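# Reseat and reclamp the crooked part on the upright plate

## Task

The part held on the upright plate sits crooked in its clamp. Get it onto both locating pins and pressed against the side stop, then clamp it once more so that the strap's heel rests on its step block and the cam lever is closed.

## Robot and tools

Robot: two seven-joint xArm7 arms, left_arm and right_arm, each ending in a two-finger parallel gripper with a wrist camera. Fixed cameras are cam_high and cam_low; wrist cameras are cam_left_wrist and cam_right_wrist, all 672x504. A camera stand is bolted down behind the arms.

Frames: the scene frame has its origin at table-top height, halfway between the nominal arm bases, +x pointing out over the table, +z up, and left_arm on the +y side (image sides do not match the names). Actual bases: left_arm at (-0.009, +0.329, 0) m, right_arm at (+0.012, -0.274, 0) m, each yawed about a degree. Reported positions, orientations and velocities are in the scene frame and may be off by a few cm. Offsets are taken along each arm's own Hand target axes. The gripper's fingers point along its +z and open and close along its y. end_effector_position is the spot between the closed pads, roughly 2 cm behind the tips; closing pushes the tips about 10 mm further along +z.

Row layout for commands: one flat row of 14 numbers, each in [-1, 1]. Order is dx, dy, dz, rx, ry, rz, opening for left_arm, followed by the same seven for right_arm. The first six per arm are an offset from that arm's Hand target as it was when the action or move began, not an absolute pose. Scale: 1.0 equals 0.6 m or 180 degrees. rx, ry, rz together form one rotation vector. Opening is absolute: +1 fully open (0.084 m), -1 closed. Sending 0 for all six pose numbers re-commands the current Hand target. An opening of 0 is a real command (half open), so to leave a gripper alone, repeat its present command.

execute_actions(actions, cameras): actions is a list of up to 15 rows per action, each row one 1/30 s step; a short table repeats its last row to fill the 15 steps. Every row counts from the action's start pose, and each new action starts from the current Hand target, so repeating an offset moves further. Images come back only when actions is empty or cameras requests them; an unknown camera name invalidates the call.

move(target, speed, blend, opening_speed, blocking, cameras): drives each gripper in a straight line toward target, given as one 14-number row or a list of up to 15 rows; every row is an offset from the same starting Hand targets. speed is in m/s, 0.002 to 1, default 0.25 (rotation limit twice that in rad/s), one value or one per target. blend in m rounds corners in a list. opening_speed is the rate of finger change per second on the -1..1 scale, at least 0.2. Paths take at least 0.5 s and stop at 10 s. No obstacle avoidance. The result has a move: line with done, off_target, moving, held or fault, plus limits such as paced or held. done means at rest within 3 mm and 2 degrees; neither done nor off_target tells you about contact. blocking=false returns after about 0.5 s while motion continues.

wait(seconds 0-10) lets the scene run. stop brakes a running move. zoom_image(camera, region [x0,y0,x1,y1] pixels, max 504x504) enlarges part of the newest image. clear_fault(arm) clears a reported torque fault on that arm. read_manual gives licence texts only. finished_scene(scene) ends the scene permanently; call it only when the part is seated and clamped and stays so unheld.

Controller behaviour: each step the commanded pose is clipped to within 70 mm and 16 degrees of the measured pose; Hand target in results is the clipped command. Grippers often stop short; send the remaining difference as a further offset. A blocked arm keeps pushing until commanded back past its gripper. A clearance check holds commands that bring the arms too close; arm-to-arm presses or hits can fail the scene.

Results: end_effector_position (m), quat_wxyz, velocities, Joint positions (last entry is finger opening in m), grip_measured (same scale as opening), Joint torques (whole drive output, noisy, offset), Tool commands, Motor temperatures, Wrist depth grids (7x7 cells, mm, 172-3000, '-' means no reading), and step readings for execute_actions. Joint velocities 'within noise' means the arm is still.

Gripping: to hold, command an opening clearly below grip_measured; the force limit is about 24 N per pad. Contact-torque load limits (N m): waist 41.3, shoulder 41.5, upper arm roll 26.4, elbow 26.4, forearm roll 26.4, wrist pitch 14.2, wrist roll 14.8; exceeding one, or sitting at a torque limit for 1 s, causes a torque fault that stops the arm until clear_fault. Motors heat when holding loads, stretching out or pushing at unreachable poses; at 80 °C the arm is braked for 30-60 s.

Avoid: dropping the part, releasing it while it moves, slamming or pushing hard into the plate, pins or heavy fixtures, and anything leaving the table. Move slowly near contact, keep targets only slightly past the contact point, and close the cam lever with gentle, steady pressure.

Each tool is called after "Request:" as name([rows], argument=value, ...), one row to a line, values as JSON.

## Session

Request:
execute_actions(actions=[])

Scene clock: 0.00 s.
left_arm: end_effector_position=(+0.1897, -0.0115, +0.2705) grip_measured=+1.00 end_effector_quat_wxyz=(+0.018, +0.922, -0.332, +0.197) | right_arm: end_effector_position=(+0.6951, -0.3106, +0.3557) grip_measured=+1.00 end_effector_quat_wxyz=(+0.002, +0.689, -0.568, +0.450)
Joint positions: left_arm=[-0.929 -0.529 -0.19 0.643 0.205 0.864 -0.55 0.084] | right_arm=[0.017 0.263 0.053 1.49 -1.011 0.747 2.074 0.084]
Joint velocities: within noise
Joint torques (N m): no reading
Motor temperatures (°C): left_arm=[38 40 35 41 33 33 39] | right_arm=[41 35 35 39 38 33 41]
Wrist depth (mm): cam_left_wrist=[300 374 531 523 512 507 498 / 483 413 503 496 488 482 474 / 471 476 477 471 468 458 453 / 467 466 461 454 448 441 437 / 454 449 444 437 431 425 419 / 435 429 424 420 413 410 404 / 417 411 407 403 398 392 389] | cam_right_wrist=[- - 2839 2664 2547 2372 2242 / - 1369 1493 2828 2654 2364 743 / - 1366 2923 2556 2439 742 662 / 1237 1217 2696 2348 2132 687 612 / 1190 2547 2465 1790 1924 611 556 / 1121 2405 1799 1694 600 570 521 / 2492 1607 1574 1611 572 530 489]
Hand target: left_arm +0.1897, -0.0115, +0.2705; +0.018, +0.922, -0.332, +0.197 | right_arm +0.6951, -0.3106, +0.3557; +0.002, +0.689, -0.568, +0.450
Tool commands: left_gripper/opening=+1.0 right_gripper/opening=+1.0
camera_calibration:
cam_left_wrist: T_world_to_cam=[[-0.612219, -0.785595, -0.0896022, 0.167845], [-0.703833, 0.593094, -0.390971, 0.314191], [0.360288, -0.176295, -0.916031, 0.305456], [0, 0, 0, 1]] pos_world=[0.213843, -0.000636067, 0.417686]
cam_right_wrist: T_world_to_cam=[[-0.792602, -0.340538, -0.505782, 0.647128], [0.0632493, 0.779113, -0.623685, 0.486241], [0.60645, -0.526324, -0.595988, -0.246769], [0, 0, 0, 1]] pos_world=[0.631814, -0.288346, 0.483495]

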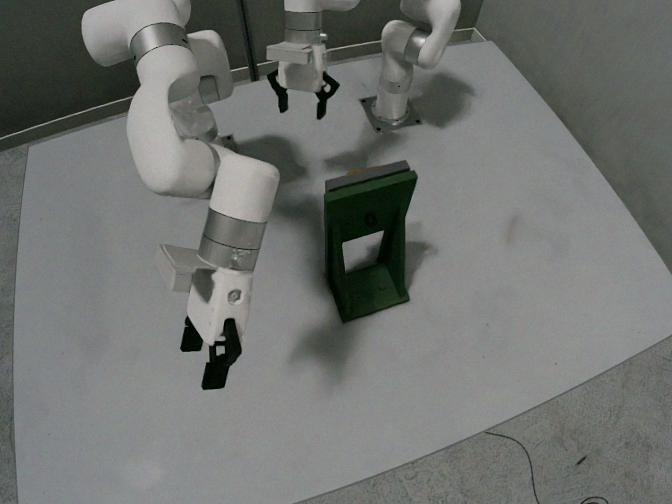

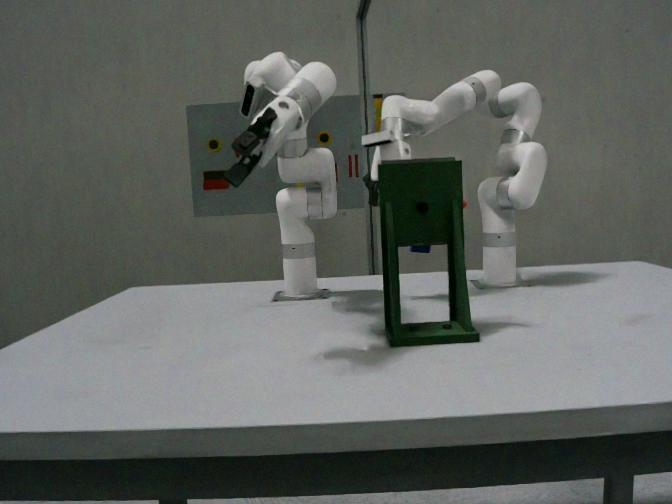

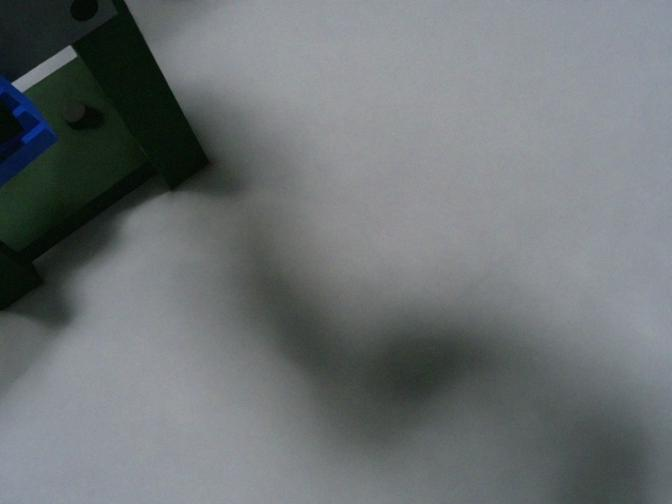

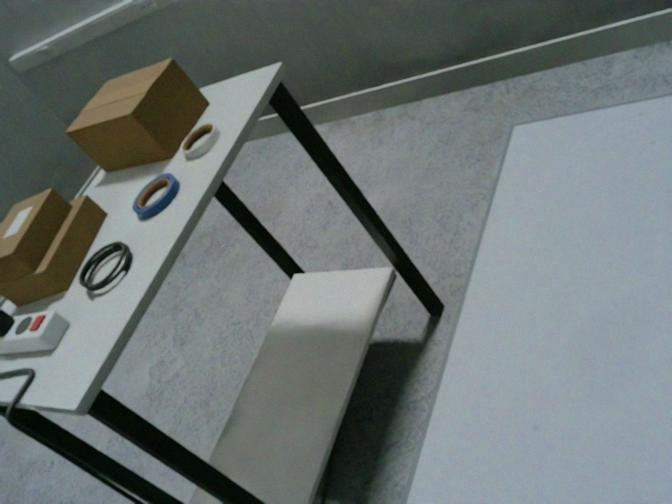

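Request:
move(target=[-0.1523,0.0493,0.0592,0.1697,0.3515,-0.1521,1, -0.2472,0.5952,-0.3302,0.107,-0.350,0.704,1], speed=0.4, cameras=["cam_left_wrist"])

Request:
zoom_image(camera="cam_left_wrist", region=[200, 90, 500, 460])

Scene clock: 62.37 s.
left_arm: end_effector_position=(+0.1287, +0.0116, +0.2096) grip_measured=+1.00 end_effector_quat_wxyz=(+0.002, +0.754, -0.045, +0.655) | right_arm: end_effector_position=(+0.3874, -0.2452, +0.2339) grip_measured=+1.00 end_effector_quat_wxyz=(+0.564, -0.163, +0.809, -0.036)
Joint positions: left_arm=[-0.387 -1.009 -1.513 0.402 0.563 0.832 -2.052 0.084] | right_arm=[-0.334 -0.366 0.165 -0.065 -0.366 -0.939 3.05 0.084]
Joint torques (N m): left_arm=[5.71 2.4 6.6 13.65 -2.12 2.67 -1.04] | right_arm=[-5.82 -7.81 -2.1 11.34 -1.54 -1.64 2.27]
Motor temperatures (°C): left_arm=[37 40 35 46 33 34 39] | right_arm=[41 37 35 47 38 34 41]
Wrist depth (mm): cam_left_wrist=[- - - - - - - / - - 433 424 - - - / - - 440 418 - - - / - - 450 422 478 1924 1867 / - - 456 427 485 - - / 876 861 499 833 493 876 858 / 686 679 489 616 500 645 633] | cam_right_wrist=[402 384 362 343 329 313 303 / 477 443 420 394 377 356 337 / 597 559 512 486 449 421 402 / - 711 655 609 555 522 492 / 1414 - - - 752 667 610 / - - - - - - 761 / - - - - - - -]
Hand target: left_arm +0.1287, +0.0115, +0.2096; +0.002, +0.754, -0.045, +0.655 (not the last commanded pose) | right_arm +0.3874, -0.2452, +0.2339; +0.564, -0.163, +0.809, -0.036 (not the last commanded pose)
Off the commanded pose: left_arm 0.013 m, 10 deg | right_arm 0.097 m, 36 deg.
move: held (right_arm; a check stopped the path), off_target (left_arm; braked when a check withheld steps of right_arm); limits=held
pose unreachable (right arm): on one or more control steps of this call, first in action 0 (counted from 0), this arm could not follow its commanded pose, so it was not sent that pose on those steps. It may still have moved: this result reports where it is.
cause: moving toward the commanded pose would bring two parts of the arm too close to each other (joints 2 (shoulder) to 6 (wrist pitch) lie between them).
camera_calibration:
cam_left_wrist: T_world_to_cam=[[-0.0738951, -0.996264, -0.0446982, 0.0668317], [-0.123029, 0.0535854, -0.990955, 0.291017], [0.989648, -0.0677276, -0.126529, 0.0278898], [0, 0, 0, 1]] pos_world=[0.013141, 0.0528767, 0.294901]
Images, in order (width x height): cam_left_wrist 672x504.

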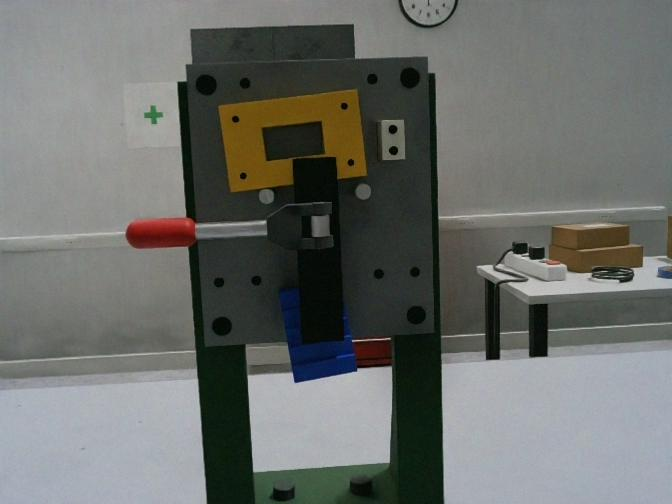

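Scaled by 1.362 from the camera's 672x504 image, which has a finer 960x720 frame.

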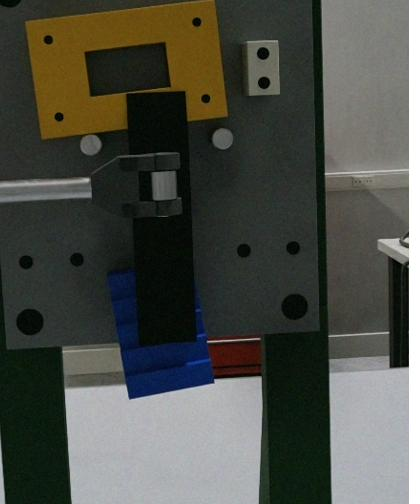

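Request:
move([
  [0.2058,-0.3378,0.1518,-0.2132,-0.0927,0.1172,0.2, 0,0,0,0,0,0,1],
  [0.2157,-0.2978,0.44,-0.4264,-0.1854,0.2343,0.2, 0,0,0,0,0,0,1],
], speed=0.4, blend=[0.03,0], cameras=["cam_left_wrist","cam_high"])

Scene clock: 232.80 s.
left_arm: end_effector_position=(+0.1591, +0.0544, +0.2291) grip_measured=+0.19 end_effector_quat_wxyz=(+0.009, +0.764, -0.107, +0.636) | right_arm: end_effector_position=(+0.3874, -0.2452, +0.2339) grip_measured=+1.00 end_effector_quat_wxyz=(+0.564, -0.163, +0.809, -0.036)
Joint positions: left_arm=[-0.665 -1.065 -1.188 0.157 0.691 0.701 -1.906 0.052] | right_arm=[-0.334 -0.366 0.165 -0.065 -0.366 -0.939 3.051 0.084]
Joint torques (N m): left_arm=[5.59 10.79 4.3 17.22 -2.55 2.62 -1] | right_arm=[7.06 -7.63 -2.1 11.1 -1.54 -1.63 2.17]
Wrist depth (mm): cam_left_wrist=[- - - - - - - / - - 395 403 419 - - / - - 399 394 427 2008 2106 / - 354 409 389 433 1781 1867 / - - 418 397 441 1665 987 / - 866 447 734 472 794 770 / 721 693 458 655 484 615 598] | cam_right_wrist=[401 383 362 343 330 313 303 / 474 443 421 395 377 356 337 / 599 560 514 484 449 420 402 / - 710 658 608 554 522 492 / 1425 - - - 750 667 608 / - - - - - - 763 / - - - - - - -]
Hand target: left_arm +0.1591, +0.0544, +0.2291; +0.009, +0.764, -0.107, +0.636 (not the last commanded pose) | right_arm +0.3874, -0.2452, +0.2339; +0.564, -0.163, +0.809, -0.036
Off the commanded pose: left_arm 0.295 m, 86 deg | right_arm 0.000 m, 0 deg.
move: held (left_arm; a check stopped the path); path passed 0 of 2 targets; limits=held
pose unreachable (left arm): on one or more control steps of this call, first in action 0 (counted from 0), this arm could not follow its commanded pose, so it was not sent that pose on those steps. It may still have moved: this result reports where it is.
cause: moving toward the commanded pose would bring two parts of the arm too close to each other (joints 2 (shoulder) to 5 (forearm roll) lie between them).
camera_calibration:
cam_left_wrist: T_world_to_cam=[[-0.177247, -0.977917, -0.11073, 0.143233], [-0.155581, 0.138938, -0.978003, 0.309325], [0.971791, -0.156121, -0.176772, 0.0224326], [0, 0, 0, 1]] pos_world=[0.0517129, 0.100595, 0.322347]
Images, in order (width x height): cam_high 672x504, cam_left_wrist 672x504.

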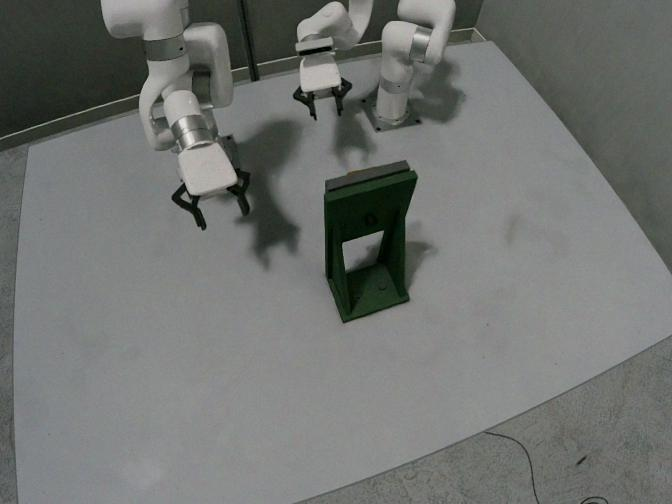

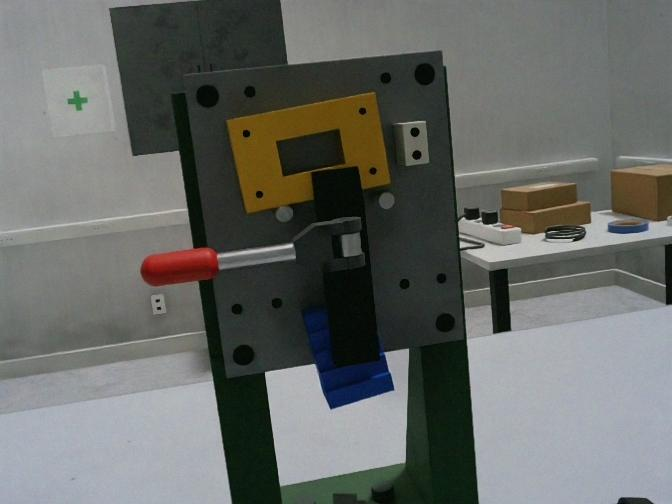

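Request:
move(target=[0.1494,-0.0178,0.0756,-0.1305,-0.2914,0.097,0.2, 0,0,0,0,0,0,1], speed=0.4)

Scene clock: 262.20 s.
left_arm: end_effector_position=(+0.2201, +0.0444, +0.3090) grip_measured=+0.19 end_effector_quat_wxyz=(+0.018, +0.922, -0.332, +0.197) | right_arm: end_effector_position=(+0.3874, -0.2452, +0.2339) grip_measured=+1.00 end_effector_quat_wxyz=(+0.564, -0.163, +0.809, -0.036)
Joint positions: left_arm=[-1.043 -0.675 0.043 0.645 0.291 1.002 -0.453 0.052] | right_arm=[-0.334 -0.366 0.165 -0.065 -0.366 -0.939 3.051 0.084]
Joint torques (N m): left_arm=[-6.29 -0.64 2.09 30.29 -1.99 -0.56 0.78] | right_arm=[6.84 -7.06 -2.17 10.99 -1.32 -1.74 2.31]
Wrist depth (mm): cam_left_wrist=[230 288 340 570 557 550 545 / 239 289 429 540 534 525 518 / 323 341 509 515 507 503 495 / 407 492 502 496 487 483 476 / 497 486 483 477 472 466 458 / 475 470 463 458 451 445 442 / 456 451 444 441 434 428 423] | cam_right_wrist=[403 384 362 343 330 313 302 / 473 444 420 394 377 356 337 / 595 560 514 483 449 419 402 / - 711 653 608 555 521 491 / 1420 - - - 751 673 609 / - - - - - - 764 / - - - - - - -]
Hand target: left_arm +0.2201, +0.0444, +0.3090; +0.018, +0.922, -0.332, +0.197 | right_arm +0.3874, -0.2452, +0.2339; +0.564, -0.163, +0.809, -0.036
Off the commanded pose: left_arm 0.000 m, 0 deg | right_arm 0.000 m, 0 deg.
move: done

Request:
move([
  [0.0213,-0.2805,-0.0158,-0.0836,0.046,0.1176,0.2, 0,0,0,0,0,0,1],
  [0.113,-0.362,0.0842,-0.1671,0.092,0.2351,0.2, 0,0,0,0,0,0,1],
], speed=0.3, blend=[0.03,0], cameras=["cam_left_wrist"])

Scene clock: 289.13 s.
left_arm: end_effector_position=(+0.4200, +0.1643, +0.3090) grip_measured=+0.19 end_effector_quat_wxyz=(+0.225, +0.670, -0.670, +0.226) | right_arm: end_effector_position=(+0.3874, -0.2452, +0.2339) grip_measured=+1.00 end_effector_quat_wxyz=(+0.564, -0.163, +0.809, -0.036)
Joint positions: left_arm=[-1.579 -0.756 1.211 1.016 0.124 1.04 1.126 0.052] | right_arm=[-0.334 -0.366 0.165 -0.065 -0.366 -0.939 3.051 0.084]
Joint torques (N m): left_arm=[-5.99 12.9 -7.35 24.19 -3.27 -0.27 0.63] | right_arm=[7.01 -7.71 -2.23 11.12 -1.05 -1.74 2]
Wrist depth (mm): cam_left_wrist=[- - - 201 755 757 763 / - - - 187 692 691 693 / - - - - 602 620 618 / - - - 224 559 573 577 / - - - 255 521 534 536 / - - 183 289 219 498 501 / 454 - 207 221 450 462 464] | cam_right_wrist=[403 384 363 342 329 314 302 / 474 443 418 395 377 355 338 / 598 560 512 485 450 420 400 / - 708 654 606 556 523 492 / 1417 - - - 751 672 613 / - - - - - - 759 / - - - - - - -]
Hand target: left_arm +0.4200, +0.1643, +0.3090; +0.225, +0.670, -0.670, +0.226 | right_arm +0.3874, -0.2452, +0.2339; +0.564, -0.163, +0.809, -0.036
Off the commanded pose: left_arm 0.000 m, 0 deg | right_arm 0.000 m, 0 deg.
move: done
camera_calibration:
cam_left_wrist: T_world_to_cam=[[-0.99993, -0.0062603, 0.0100515, 0.454356], [-0.0111274, 0.787082, -0.616748, 0.134101], [-0.00405031, -0.616817, -0.787096, 0.47423], [0, 0, 0, 1]] pos_world=[0.457737, 0.189809, 0.451405]
Images, in order (width x height): cam_left_wrist 672x504.

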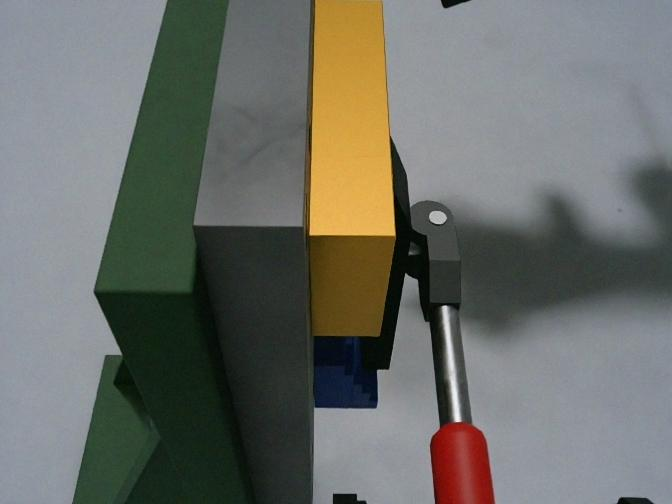

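Request:
move([
  [0,0,0,0,0,0,0.2, -0.0283,0.2123,-0.0067,0.0326,-0.0534,0.0235,1],
  [0,0,0,0,0,0,0.2, -0.0085,0.4833,-0.0067,0.0651,-0.1068,0.0469,1],
], speed=0.25, blend=[0.03,0], cameras=["cam_right_wrist","cam_high"])

Scene clock: 326.83 s.
left_arm: end_effector_position=(+0.4200, +0.1643, +0.3090) grip_measured=+0.19 end_effector_quat_wxyz=(+0.225, +0.670, -0.670, +0.226) | right_arm: end_effector_position=(+0.3717, -0.1869, +0.2273) grip_measured=+1.00 end_effector_quat_wxyz=(+0.576, -0.168, +0.800, -0.001)
Joint positions: left_arm=[-1.579 -0.756 1.211 1.016 0.124 1.041 1.126 0.052] | right_arm=[-0.209 -0.314 0.448 -0.098 -0.012 -1.039 3.078 0.084]
Joint torques (N m): left_arm=[-6.01 12.6 -7.5 24.15 -2.99 -0.36 0.73] | right_arm=[-8.28 -7.4 -2.36 5.07 -1.39 -1.64 -0.3]
Wrist depth (mm): cam_left_wrist=[- - - 201 782 373 372 / - - - 187 690 693 696 / - - - - 601 620 622 / - - - 224 556 575 576 / - - - 255 521 536 535 / - - 183 288 219 499 502 / 454 - 207 221 451 461 462] | cam_right_wrist=[378 364 348 333 323 310 301 / 452 422 406 385 372 355 336 / 569 540 506 483 447 416 361 / 1698 716 656 611 568 509 350 / 1571 - - - - 692 335 / - - - - - - 321 / - - - - - - 274]
Hand target: left_arm +0.4200, +0.1643, +0.3090; +0.225, +0.670, -0.670, +0.226 | right_arm +0.3717, -0.1869, +0.2273; +0.576, -0.168, +0.800, -0.001 (not the last commanded pose)
Off the commanded pose: left_arm 0.000 m, 0 deg | right_arm 0.230 m, 24 deg.
led back after a hold (right arm): the arm was led back toward your command in small steps, so it may still be short of it.
move: held (right_arm; a check stopped the path); path passed 0 of 2 targets; limits=held
pose unreachable (right arm): on one or more control steps of this call, first in action 0 (counted from 0), this arm could not follow its commanded pose, so it was not sent that pose on those steps. It may still have moved: this result reports where it is.
cause: moving toward the commanded pose would bring two parts of the arm too close to each other (joints 3 (upper arm roll) to 5 (forearm roll) lie between them).
camera_calibration:
cam_right_wrist: T_world_to_cam=[[-0.278773, 0.94294, -0.18207, 0.343342], [0.290969, 0.263606, 0.9197, -0.201602], [0.915217, 0.203411, -0.347853, -0.0968339], [0, 0, 0, 1]] pos_world=[0.242999, -0.250911, 0.214242]
Images, in order (width x height): cam_high 672x504, cam_right_wrist 672x504.

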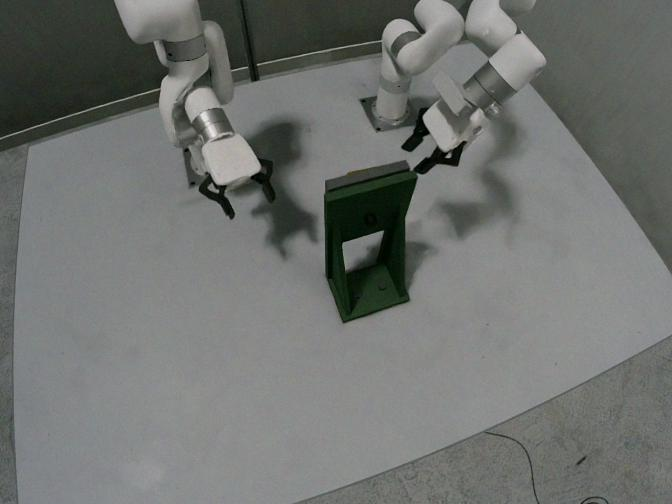

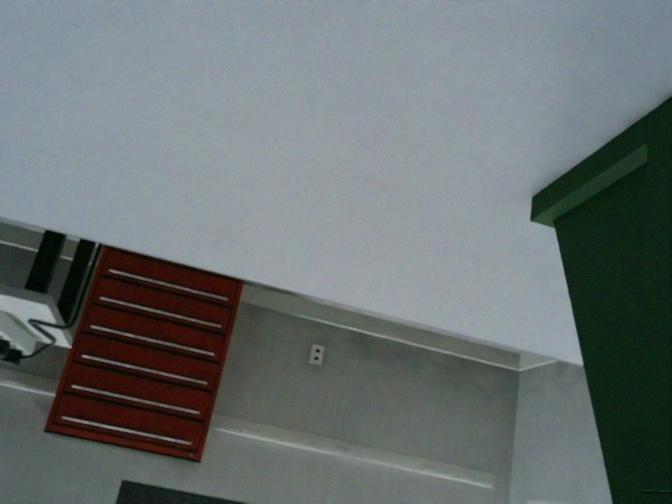

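Request:
move(target=[0,0,0,0,0,0,0.2, -0.1235,0.0995,-0.081,-0.001,0.393,0.115,1], speed=0.4)

Scene clock: 355.77 s.
left_arm: end_effector_position=(+0.4200, +0.1643, +0.3090) grip_measured=+0.19 end_effector_quat_wxyz=(+0.225, +0.670, -0.670, +0.226) | right_arm: end_effector_position=(+0.3317, -0.1199, +0.3003) grip_measured=+1.00 end_effector_quat_wxyz=(+0.000, +0.000, +1.000, +0.001)
Joint positions: left_arm=[-1.579 -0.756 1.211 1.016 0.124 1.041 1.126 0.052] | right_arm=[0.15 -0.436 0.224 0.914 0.098 1.341 3.495 0.084]
Joint torques (N m): left_arm=[-6.1 12.76 -7.71 24.16 -3.22 -0.3 0.78] | right_arm=[-8.46 -3.02 0.72 16.31 -1.81 -0.46 2.32]
Wrist depth (mm): cam_left_wrist=[- - - 201 758 760 760 / - - - 187 689 689 695 / - - - - 602 620 619 / - - - 224 558 575 574 / - - - 254 519 533 537 / - - 183 288 218 499 502 / 455 - 207 222 450 461 462] | cam_right_wrist=[433 432 434 432 435 437 437 / 432 432 434 433 435 435 436 / 431 432 432 433 435 433 435 / 430 430 432 432 432 433 433 / 430 430 431 433 432 432 433 / 428 429 431 430 432 430 430 / 428 427 430 429 429 430 431]
Hand target: left_arm +0.4200, +0.1643, +0.3090; +0.225, +0.670, -0.670, +0.226 | right_arm +0.3317, -0.1199, +0.3003; +0.000, +0.000, +1.000, +0.001
Off the commanded pose: left_arm 0.000 m, 0 deg | right_arm 0.000 m, 0 deg.
move: done; limits=paced

Request:
move([
  [0,0,0,0,0,0,0.2, 0.02,0.2167,0.05,0.0,0,0,1],
  [0,0,0,0,0,0,0.2, 0.02,0.25,0.2167,0.0347,-0.499,-0.0347,1],
], speed=[0.3,0.4], cameras=["cam_right_wrist"])

Scene clock: 376.77 s.
left_arm: end_effector_position=(+0.4200, +0.1643, +0.3090) grip_measured=+0.19 end_effector_quat_wxyz=(+0.225, +0.670, -0.670, +0.226) | right_arm: end_effector_position=(+0.3198, +0.0304, +0.1706) grip_measured=+1.00 end_effector_quat_wxyz=(+0.705, -0.048, +0.705, -0.048)
Joint positions: left_arm=[-1.579 -0.756 1.211 1.016 0.124 1.041 1.126 0.052] | right_arm=[-0.299 -1.483 1.732 0.414 -0.696 0.2 5.394 0.084]
Joint torques (N m): left_arm=[-5.91 12.89 -7.5 24.1 -3.02 -0.29 0.77] | right_arm=[7.93 3.38 -9.2 1.59 2.49 4.17 2.25]
Wrist depth (mm): cam_left_wrist=[- - - 201 751 762 760 / - - - 187 687 690 695 / - - - - 601 617 622 / - - - 224 558 576 328 / - - - 255 522 533 522 / - - 183 289 218 501 499 / 454 - 207 222 448 462 295] | cam_right_wrist=[386 367 288 306 306 290 284 / 589 534 288 362 350 305 333 / 1634 - 288 732 687 286 482 / - - 287 - - 290 - / - - 286 - - 285 - / - - 286 - - 285 - / - - 265 265 241 285 -]
Hand target: left_arm +0.4200, +0.1643, +0.3090; +0.225, +0.670, -0.670, +0.226 | right_arm +0.3198, +0.0304, +0.1706; +0.706, -0.048, +0.705, -0.048
Off the commanded pose: left_arm 0.000 m, 0 deg | right_arm 0.000 m, 0 deg.
move: done
camera_calibration:
cam_right_wrist: T_world_to_cam=[[-0.014434, 0.991664, -0.128039, 0.018465], [0.00950666, 0.128182, 0.991705, -0.109715], [0.999851, 0.013097, -0.0112776, -0.191946], [0, 0, 0, 1]] pos_world=[0.193227, -0.00173369, 0.109004]
Images, in order (width x height): cam_right_wrist 672x504.

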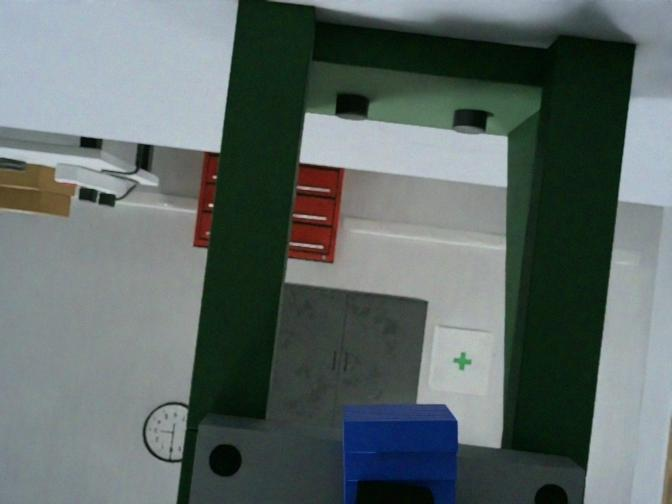

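Request:
zoom_image(camera="cam_right_wrist", region=[320, 380, 480, 504])

Scaled by 3.150 from the camera's 672x504 image, which has a finer 960x720 frame.

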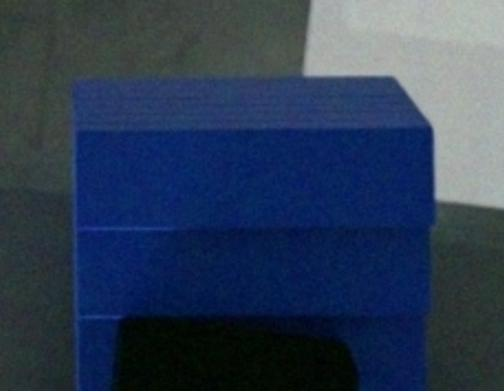

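Request:
move([
  [0,0,0,0,0,0,0.2, 0.0025,-0.0162,0,0,0,0,0.6],
  [0,0,0,0,0,0,0.2, 0.0025,-0.0162,0.163,0,0,0,0.6],
], speed=0.15, cameras=["cam_left_wrist","cam_low","cam_right_wrist"])

Request:
zoom_image(camera="cam_low", region=[380, 225, 470, 290])

Scene clock: 414.70 s.
left_arm: end_effector_position=(+0.4200, +0.1643, +0.3090) grip_measured=+0.19 end_effector_quat_wxyz=(+0.225, +0.670, -0.670, +0.226) | right_arm: end_effector_position=(+0.4176, +0.0205, +0.1704) grip_measured=+0.60 end_effector_quat_wxyz=(+0.705, -0.048, +0.705, -0.048)
Joint positions: left_arm=[-1.579 -0.756 1.211 1.016 0.124 1.041 1.126 0.052] | right_arm=[-0.677 -1.81 1.667 0.529 -0.709 -0.198 5.499 0.069]
Joint torques (N m): left_arm=[-5.9 12.98 -7.49 24.14 -3.18 -0.27 0.8] | right_arm=[-7.93 4.17 -13.61 -0.95 2.69 0.39 2.25]
Motor temperatures (°C): left_arm=[37 40 37 47 33 33 38] | right_arm=[41 35 38 41 38 34 41]
Wrist depth (mm): cam_left_wrist=[- - - 201 755 759 760 / - - - 187 686 691 691 / - - - - 617 619 621 / - - - 224 237 326 319 / - - - 254 346 300 301 / - - 183 289 213 286 286 / 454 - 207 221 197 286 290] | cam_right_wrist=[385 - 189 261 260 243 234 / 511 - 189 448 431 400 - / - - 189 - - - - / - 188 188 - - - - / - 188 188 - - - 197 / - - 199 - - - 190 / - 187 - - - - 187]
Hand target: left_arm +0.4200, +0.1643, +0.3090; +0.225, +0.670, -0.670, +0.226 | right_arm +0.4176, +0.0205, +0.1704; +0.706, -0.048, +0.705, -0.048
Off the commanded pose: left_arm 0.000 m, 0 deg | right_arm 0.000 m, 0 deg.
move: done
camera_calibration:
cam_left_wrist: T_world_to_cam=[[-0.999929, -0.00613886, 0.0102104, 0.45426], [-0.0111298, 0.787083, -0.616746, 0.134101], [-0.0042503, -0.616816, -0.787096, 0.474321], [0, 0, 0, 1]] pos_world=[0.457737, 0.189809, 0.451404]
cam_right_wrist: T_world_to_cam=[[-0.0144212, 0.991664, -0.128041, 0.0296779], [0.00940749, 0.128183, 0.991706, -0.109248], [0.999852, 0.013097, -0.0111776, -0.289614], [0, 0, 0, 1]] pos_world=[0.291027, -0.0116337, 0.108905]
Images, in order (width x height): cam_low 672x504, cam_left_wrist 672x504, cam_right_wrist 672x504.

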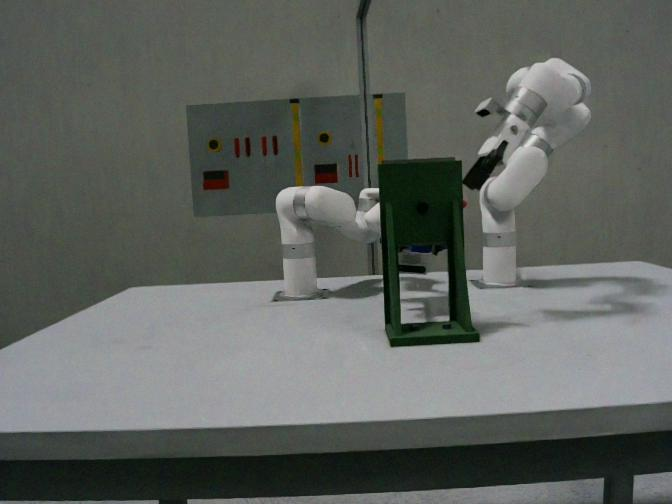

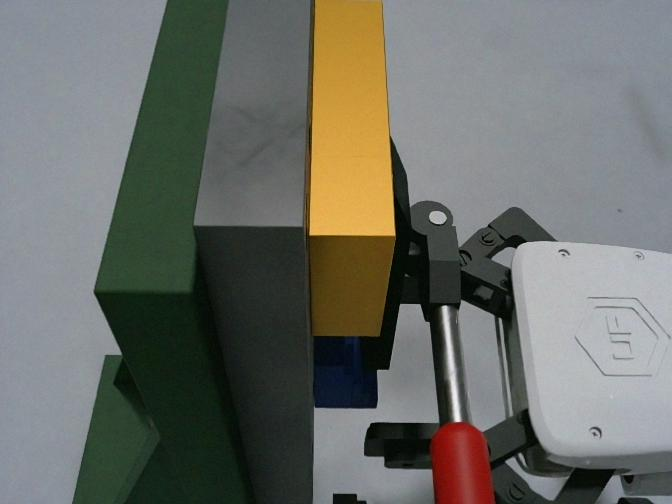

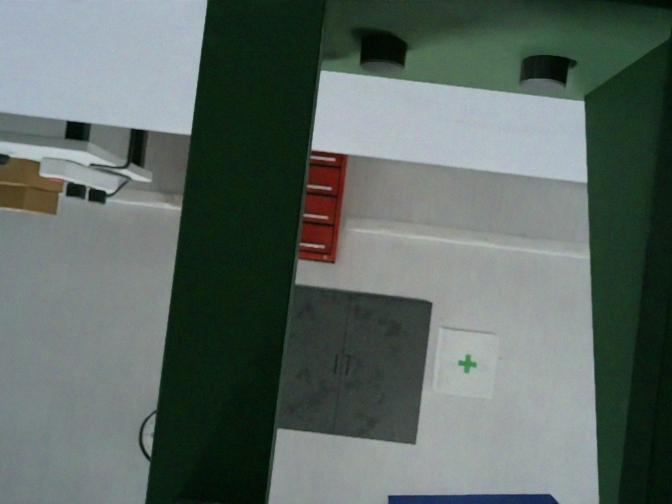

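Scaled by 5.600 from the camera's 672x504 image, which has a finer 960x720 frame.

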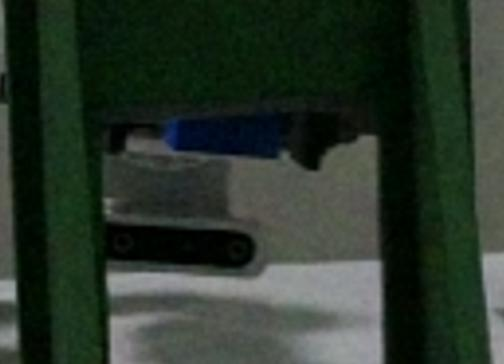

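Request:
move(target=[0,0,0,0,0,0,0.2, 0,0.0142,0,0,0,0,0.6], speed=0.1, cameras=["cam_low"])

Request:
zoom_image(camera="cam_low", region=[380, 225, 470, 290])

Scene clock: 430.87 s.
left_arm: end_effector_position=(+0.4200, +0.1643, +0.3090) grip_measured=+0.19 end_effector_quat_wxyz=(+0.225, +0.670, -0.670, +0.226) | right_arm: end_effector_position=(+0.4176, +0.0289, +0.1693) grip_measured=+0.60 end_effector_quat_wxyz=(+0.706, -0.048, +0.705, -0.048)
Joint positions: left_arm=[-1.579 -0.756 1.211 1.016 0.124 1.041 1.126 0.052] | right_arm=[-0.682 -1.788 1.668 0.554 -0.713 -0.169 5.493 0.069]
Joint torques (N m): left_arm=[-5.82 12.97 -7.6 24.12 -3.34 -0.2 0.84] | right_arm=[-8.11 12.23 -10.31 -0.91 -0.74 4.42 -2.23]
Wrist depth (mm): cam_left_wrist=[- - - 202 760 761 763 / - - - 187 689 689 696 / - - - - 602 619 620 / - - - 224 237 348 576 / - - - 192 324 305 301 / - - 183 288 214 286 285 / 455 - 207 222 194 282 274] | cam_right_wrist=[379 189 189 262 256 240 216 / - 188 189 460 417 397 194 / - 188 188 - - - 189 / - 188 - - - - 199 / - 187 - - - - 191 / - 187 - - - - 187 / - 187 - - - - 186]
Hand target: left_arm +0.4200, +0.1643, +0.3090; +0.225, +0.670, -0.670, +0.226 | right_arm +0.4176, +0.0290, +0.1693; +0.706, -0.048, +0.705, -0.048
Off the commanded pose: left_arm 0.000 m, 0 deg | right_arm 0.000 m, 0 deg.
move: done
Images, in order (width x height): cam_low 672x504.

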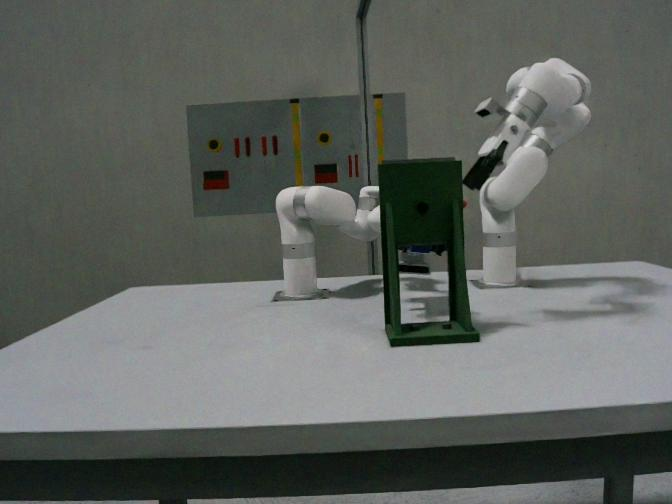

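Scaled by 5.600 from the camera's 672x504 image, which has a finer 960x720 frame.

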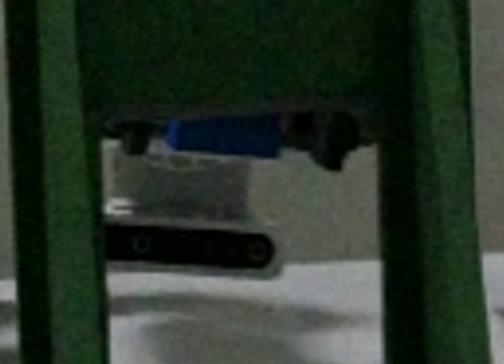

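Request:
move(target=[0,0,0,0,0,0,0.2, 0,0,0,0,0,0,-0.15], opening_speed=1.0)

Scene clock: 442.37 s.
left_arm: end_effector_position=(+0.4200, +0.1643, +0.3090) grip_measured=+0.19 end_effector_quat_wxyz=(+0.225, +0.670, -0.670, +0.226) | right_arm: end_effector_position=(+0.4187, +0.0170, +0.1713) grip_measured=-0.07 end_effector_quat_wxyz=(+0.706, -0.041, +0.705, -0.054)
Joint positions: left_arm=[-1.579 -0.756 1.211 1.016 0.124 1.041 1.126 0.052] | right_arm=[-0.681 -1.788 1.668 0.531 -0.713 -0.173 5.492 0.041]
Joint torques (N m): left_arm=[-6.08 12.82 -7.75 24.17 -3.11 -0.25 0.78] | right_arm=[-9.62 7.59 -12.18 -2.27 0.58 6.92 -0.08]
Wrist depth (mm): cam_left_wrist=[- - - 201 759 757 767 / - - - 187 690 691 694 / - - - - 600 619 621 / - - - 224 237 345 320 / - - - 192 321 299 301 / - - 183 298 213 285 285 / 454 - 207 222 197 289 308] | cam_right_wrist=[385 - 189 243 259 246 236 / 511 - 189 405 434 410 293 / - - 188 - - 635 285 / - - 188 - - - - / - - 188 - - - - / - 188 188 - - - - / - - 187 - - - 196]
Hand target: left_arm +0.4200, +0.1643, +0.3090; +0.225, +0.670, -0.670, +0.226 | right_arm +0.4187, +0.0170, +0.1713; +0.706, -0.041, +0.705, -0.054 (not the last commanded pose)
Tool commands: left_gripper/opening=+0.2 right_gripper/opening=-0.066667
Off the commanded pose: left_arm 0.000 m, 0 deg | right_arm 0.012 m, 1 deg.
TORQUE FAULT: the external load on joint 4 (elbow) of the right arm reached its load limit, and that arm stopped. The contact can be on any part of that arm beyond that joint, not only on its tool. A torque fault puts only its own arm into a fault stop. That arm's remaining commands of this call were not run. The hold on joint 4 (elbow) of that arm was moved back by the arm itself, up to 3 degrees, as the stop began, but a joint of that arm was then at its load limit, so every hold on that arm was set where that arm was. That arm may still press on what stopped it. That arm is still stopped at the end of this call. While its stop runs, that arm, its gripper or tool too, takes no new command.
CLEAR FAULT: the right arm stays stopped (state 4) until you call clear_fault(arm="right_arm").
End effector pose when the fault began: right_arm: position (+0.4180, +0.0277, +0.1696), quat_wxyz (+0.706, -0.047, +0.705, -0.049)
Joint positions when the fault began: right_arm=[-0.683 -1.788 1.668 0.553 -0.713 -0.167 5.492 0.048]
move: fault (right_arm)

Request:
clear_fault(arm="right_arm", cameras=["cam_left_wrist","cam_low"])

Request:
zoom_image(camera="cam_low", region=[380, 225, 470, 290])

Scene clock: 452.43 s.
left_arm: end_effector_position=(+0.4200, +0.1643, +0.3090) grip_measured=+0.19 end_effector_quat_wxyz=(+0.225, +0.670, -0.670, +0.226) | right_arm: end_effector_position=(+0.4187, +0.0170, +0.1713) grip_measured=-0.07 end_effector_quat_wxyz=(+0.706, -0.041, +0.705, -0.054)
Joint positions: left_arm=[-1.579 -0.756 1.211 1.016 0.124 1.041 1.126 0.052] | right_arm=[-0.681 -1.788 1.668 0.531 -0.713 -0.173 5.492 0.041]
Joint torques (N m): left_arm=[-5.75 12.71 -7.51 24.09 -3.28 -0.19 0.75] | right_arm=[-9.83 7.83 -12.47 -2.51 0.54 7.03 -0.11]
Wrist depth (mm): cam_left_wrist=[- - - 201 757 759 762 / - - - 187 688 693 693 / - - - - 602 620 621 / - - - 223 236 346 319 / - - - 192 322 299 301 / - - 183 298 214 285 285 / 455 - 207 221 197 289 308] | cam_right_wrist=[386 - 189 243 259 246 236 / 512 - 189 405 434 413 293 / - - 188 - - 634 285 / - - 188 - - - - / - - 188 - - - - / - 187 187 - - - - / - - 187 - - - 195]
Hand target: left_arm +0.4200, +0.1643, +0.3090; +0.225, +0.670, -0.670, +0.226 | right_arm +0.4187, +0.0170, +0.1713; +0.706, -0.041, +0.705, -0.054 (not the last commanded pose)
Tool commands: left_gripper/opening=+0.2 right_gripper/opening=-0.066667
Off the commanded pose: left_arm 0.000 m, 0 deg | right_arm 0.012 m, 1 deg.
TORQUE FAULT, CONTINUED: the right arm's stop, for the torque fault of joint 4 (elbow) that an earlier result reported, is over. The call counts as one of the actions that you can send in this scene. The hold on joint 4 (elbow) of that arm was moved back by the arm itself, up to 3 degrees, as the stop began, but a joint of that arm was then at its load limit, so every hold on that arm was set where that arm was. That arm's target is now where it stood when the stop ended, not its last command. That arm's gripper keeps its grip as last carried out, and that arm accepts commands again: back off and push less far.
CLEAR FAULT: your call cleared the right arm's torque fault. If a joint's load stays at its limit, that arm stops again at once.
camera_calibration:
cam_left_wrist: T_world_to_cam=[[-0.999929, -0.00613886, 0.0102104, 0.45426], [-0.0111298, 0.787083, -0.616746, 0.134101], [-0.0042503, -0.616816, -0.787096, 0.474321], [0, 0, 0, 1]] pos_world=[0.457737, 0.189809, 0.451404]
Images, in order (width x height): cam_low 672x504, cam_left_wrist 672x504.

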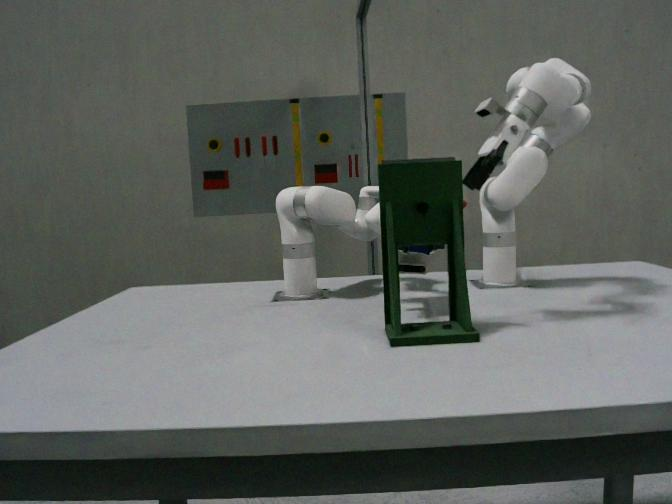

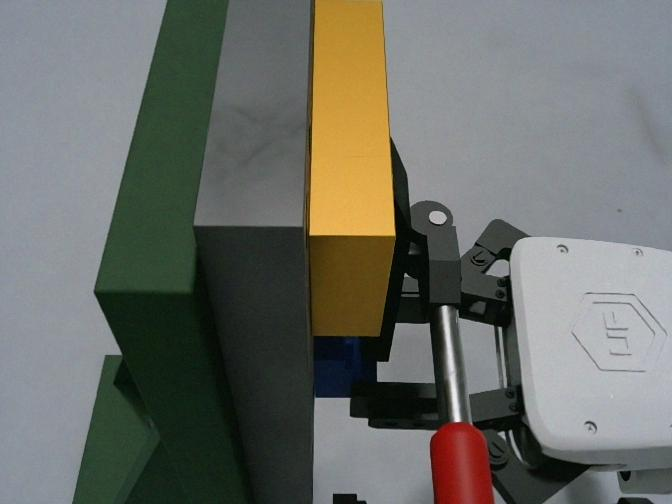

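Scaled by 5.600 from the camera's 672x504 image, which has a finer 960x720 frame.

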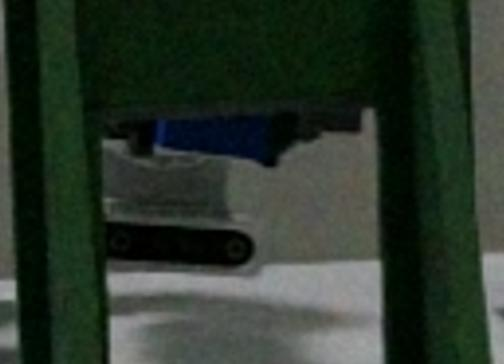

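Request:
move(target=[0.0135,0.0067,0.067,0,0,0,0.1,0,0,0,0,0,0,-0.15], speed=0.12, cameras=["cam_left_wrist","cam_low"])

Scene clock: 544.03 s.
left_arm: end_effector_position=(+0.4160, +0.1336, +0.2819) grip_measured=+0.09 end_effector_quat_wxyz=(+0.225, +0.670, -0.670, +0.226) | right_arm: end_effector_position=(+0.4187, +0.0170, +0.1713) grip_measured=-0.08 end_effector_quat_wxyz=(+0.706, -0.041, +0.705, -0.054)
Joint positions: left_arm=[-1.641 -0.729 1.252 0.947 0.119 0.924 1.111 0.048] | right_arm=[-0.681 -1.788 1.668 0.531 -0.713 -0.173 5.492 0.04]
Joint torques (N m): left_arm=[-6.16 11.92 -7.55 15.71 -2.97 -3.78 -0.93] | right_arm=[-0.37 7.98 -14.33 -3.13 1.15 6.9 0.07]
Motor temperatures (°C): left_arm=[37 40 38 48 33 33 38] | right_arm=[40 35 45 40 37 36 40]
Wrist depth (mm): cam_left_wrist=[- - - 710 712 713 717 / - - - 648 646 649 650 / - - - 578 579 584 586 / - - - - 201 539 541 / - - - - 189 271 266 / - - - 254 184 254 253 / - - - 267 266 252 239] | cam_right_wrist=[386 - 189 243 260 246 236 / 514 - 188 404 435 412 293 / - - 189 - - 632 286 / - - 188 - - - - / - - 187 - - - - / - 188 187 - - - - / - - 187 - - - 195]
Hand target: left_arm +0.4160, +0.1335, +0.2818; +0.225, +0.670, -0.670, +0.226 | right_arm +0.4187, +0.0170, +0.1713; +0.706, -0.041, +0.705, -0.054
Off the commanded pose: left_arm 0.000 m, 0 deg | right_arm 0.000 m, 0 deg.
move: done
camera_calibration:
cam_left_wrist: T_world_to_cam=[[-0.999929, -0.00613886, 0.0102104, 0.450349], [-0.0111298, 0.787083, -0.616746, 0.141506], [-0.0042503, -0.616816, -0.787096, 0.434037], [0, 0, 0, 1]] pos_world=[0.453737, 0.159109, 0.424304]
Images, in order (width x height): cam_low 672x504, cam_left_wrist 672x504.

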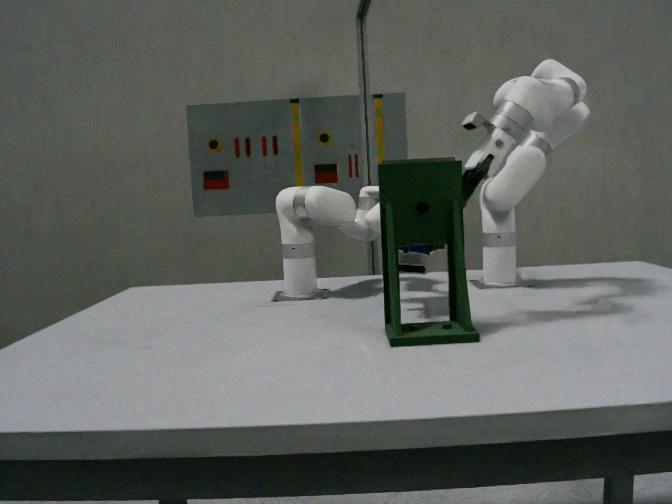

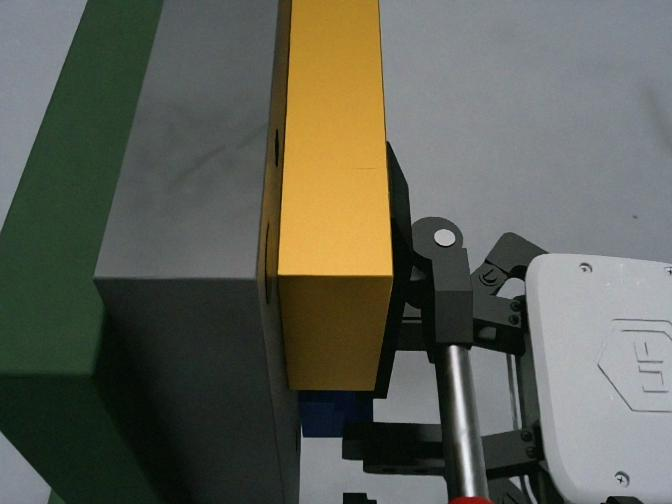

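Request:
move(target=[0.0012,0,0.05,0,0,0,-0.05,0,0,0,0,0,0,-0.15], speed=0.1, cameras=["cam_left_wrist","cam_right_wrist"])

Request:
move(target=[0,0,0,0,0,0,-0.4,0,0,0,0,0,0,-0.15], opening_speed=1)

Scene clock: 565.03 s.
left_arm: end_effector_position=(+0.4160, +0.1149, +0.2584) grip_measured=-0.06 end_effector_quat_wxyz=(+0.225, +0.670, -0.670, +0.226) | right_arm: end_effector_position=(+0.4187, +0.0170, +0.1713) grip_measured=-0.08 end_effector_quat_wxyz=(+0.706, -0.041, +0.705, -0.054)
Joint positions: left_arm=[-1.707 -0.708 1.31 0.91 0.117 0.838 1.113 0.041] | right_arm=[-0.681 -1.788 1.668 0.531 -0.713 -0.173 5.492 0.04]
Joint torques (N m): left_arm=[-5.93 12.39 -7.11 15.58 -2.71 -3.72 0.86] | right_arm=[-0.46 7.94 -14.51 -3.04 1.13 6.89 -0.09]
Wrist depth (mm): cam_left_wrist=[- - - 667 672 671 675 / - - - 611 611 615 616 / - - - - 548 548 554 / - - - - - 511 510 / - - - - - 253 238 / - - - 224 424 227 226 / - - - 227 227 223 212] | cam_right_wrist=[386 - 189 243 260 246 236 / 511 - 189 404 435 410 293 / - - 188 - - 633 286 / - - 188 - - - - / - - 188 - - - - / - 188 188 - - - - / - - 187 - - - 196]
Hand target: left_arm +0.4160, +0.1148, +0.2584; +0.225, +0.670, -0.670, +0.226 | right_arm +0.4187, +0.0170, +0.1713; +0.706, -0.041, +0.705, -0.054
Off the commanded pose: left_arm 0.000 m, 0 deg | right_arm 0.000 m, 0 deg.
move: done
camera_calibration:
cam_left_wrist: T_world_to_cam=[[-0.999929, -0.00613886, 0.0102104, 0.450474], [-0.0111298, 0.787083, -0.616746, 0.141731], [-0.0042503, -0.616816, -0.787096, 0.404006], [0, 0, 0, 1]] pos_world=[0.453737, 0.140409, 0.400804]
cam_right_wrist: T_world_to_cam=[[0.00362038, 0.992062, -0.1257, 0.0253143], [0.0104941, 0.125656, 0.992018, -0.11012], [0.999938, -0.00491059, -0.00995588, -0.290632], [0, 0, 0, 1]] pos_world=[0.291678, -0.0127033, 0.109529]
Images, in order (width x height): cam_left_wrist 672x504, cam_right_wrist 672x504.

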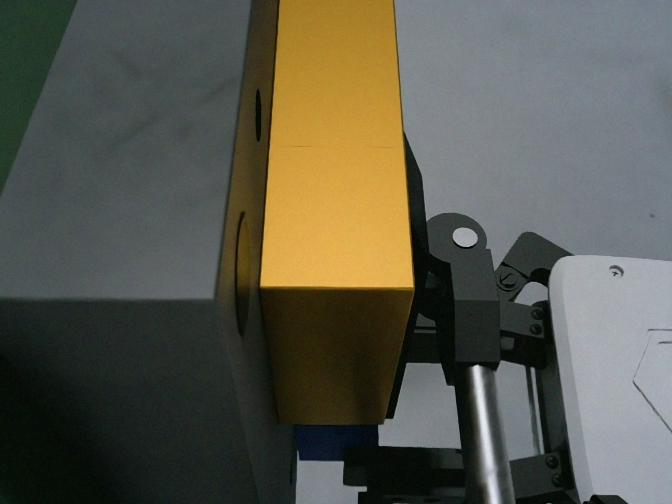

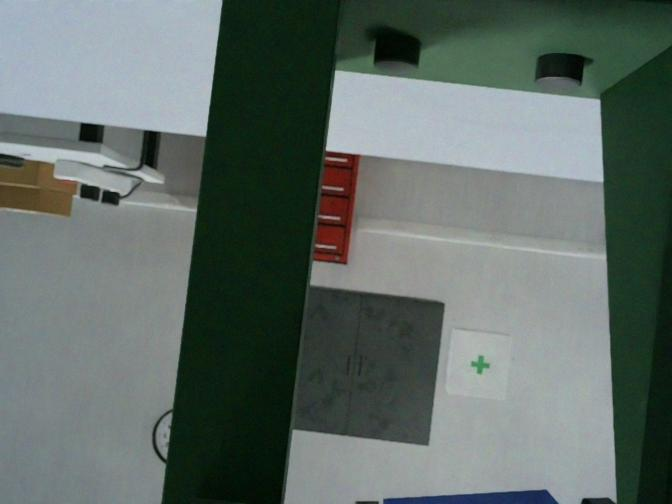

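Scene clock: 565.73 s.
left_arm: end_effector_position=(+0.4160, +0.1148, +0.2584) grip_measured=-0.42 end_effector_quat_wxyz=(+0.225, +0.670, -0.670, +0.226) | right_arm: end_effector_position=(+0.4187, +0.0170, +0.1713) grip_measured=-0.08 end_effector_quat_wxyz=(+0.706, -0.041, +0.705, -0.054)
Joint positions: left_arm=[-1.707 -0.708 1.31 0.91 0.117 0.838 1.113 0.026] | right_arm=[-0.681 -1.788 1.668 0.531 -0.713 -0.173 5.492 0.04]
Joint torques (N m): left_arm=[-6.12 12.46 -7.51 15.67 -2.68 -3.82 0.78] | right_arm=[0.12 8.45 -14.64 -2.87 1.1 6.92 0.04]
Wrist depth (mm): cam_left_wrist=[- - - 665 670 675 677 / - - - 609 609 615 618 / - - - - 547 548 551 / - - - - - 510 511 / - - - - - 253 238 / - - - 224 424 227 226 / - - - 227 227 225 212] | cam_right_wrist=[386 - 189 242 260 246 236 / 509 - 189 405 435 411 293 / - - 189 - - 631 286 / - - 188 - - - - / - - 188 - - - - / - 188 187 - - - - / - - 187 - - - 195]
Hand target: left_arm +0.4160, +0.1148, +0.2584; +0.225, +0.670, -0.670, +0.226 | right_arm +0.4187, +0.0170, +0.1713; +0.706, -0.041, +0.705, -0.054
Off the commanded pose: left_arm 0.000 m, 0 deg | right_arm 0.000 m, 0 deg.
move: done


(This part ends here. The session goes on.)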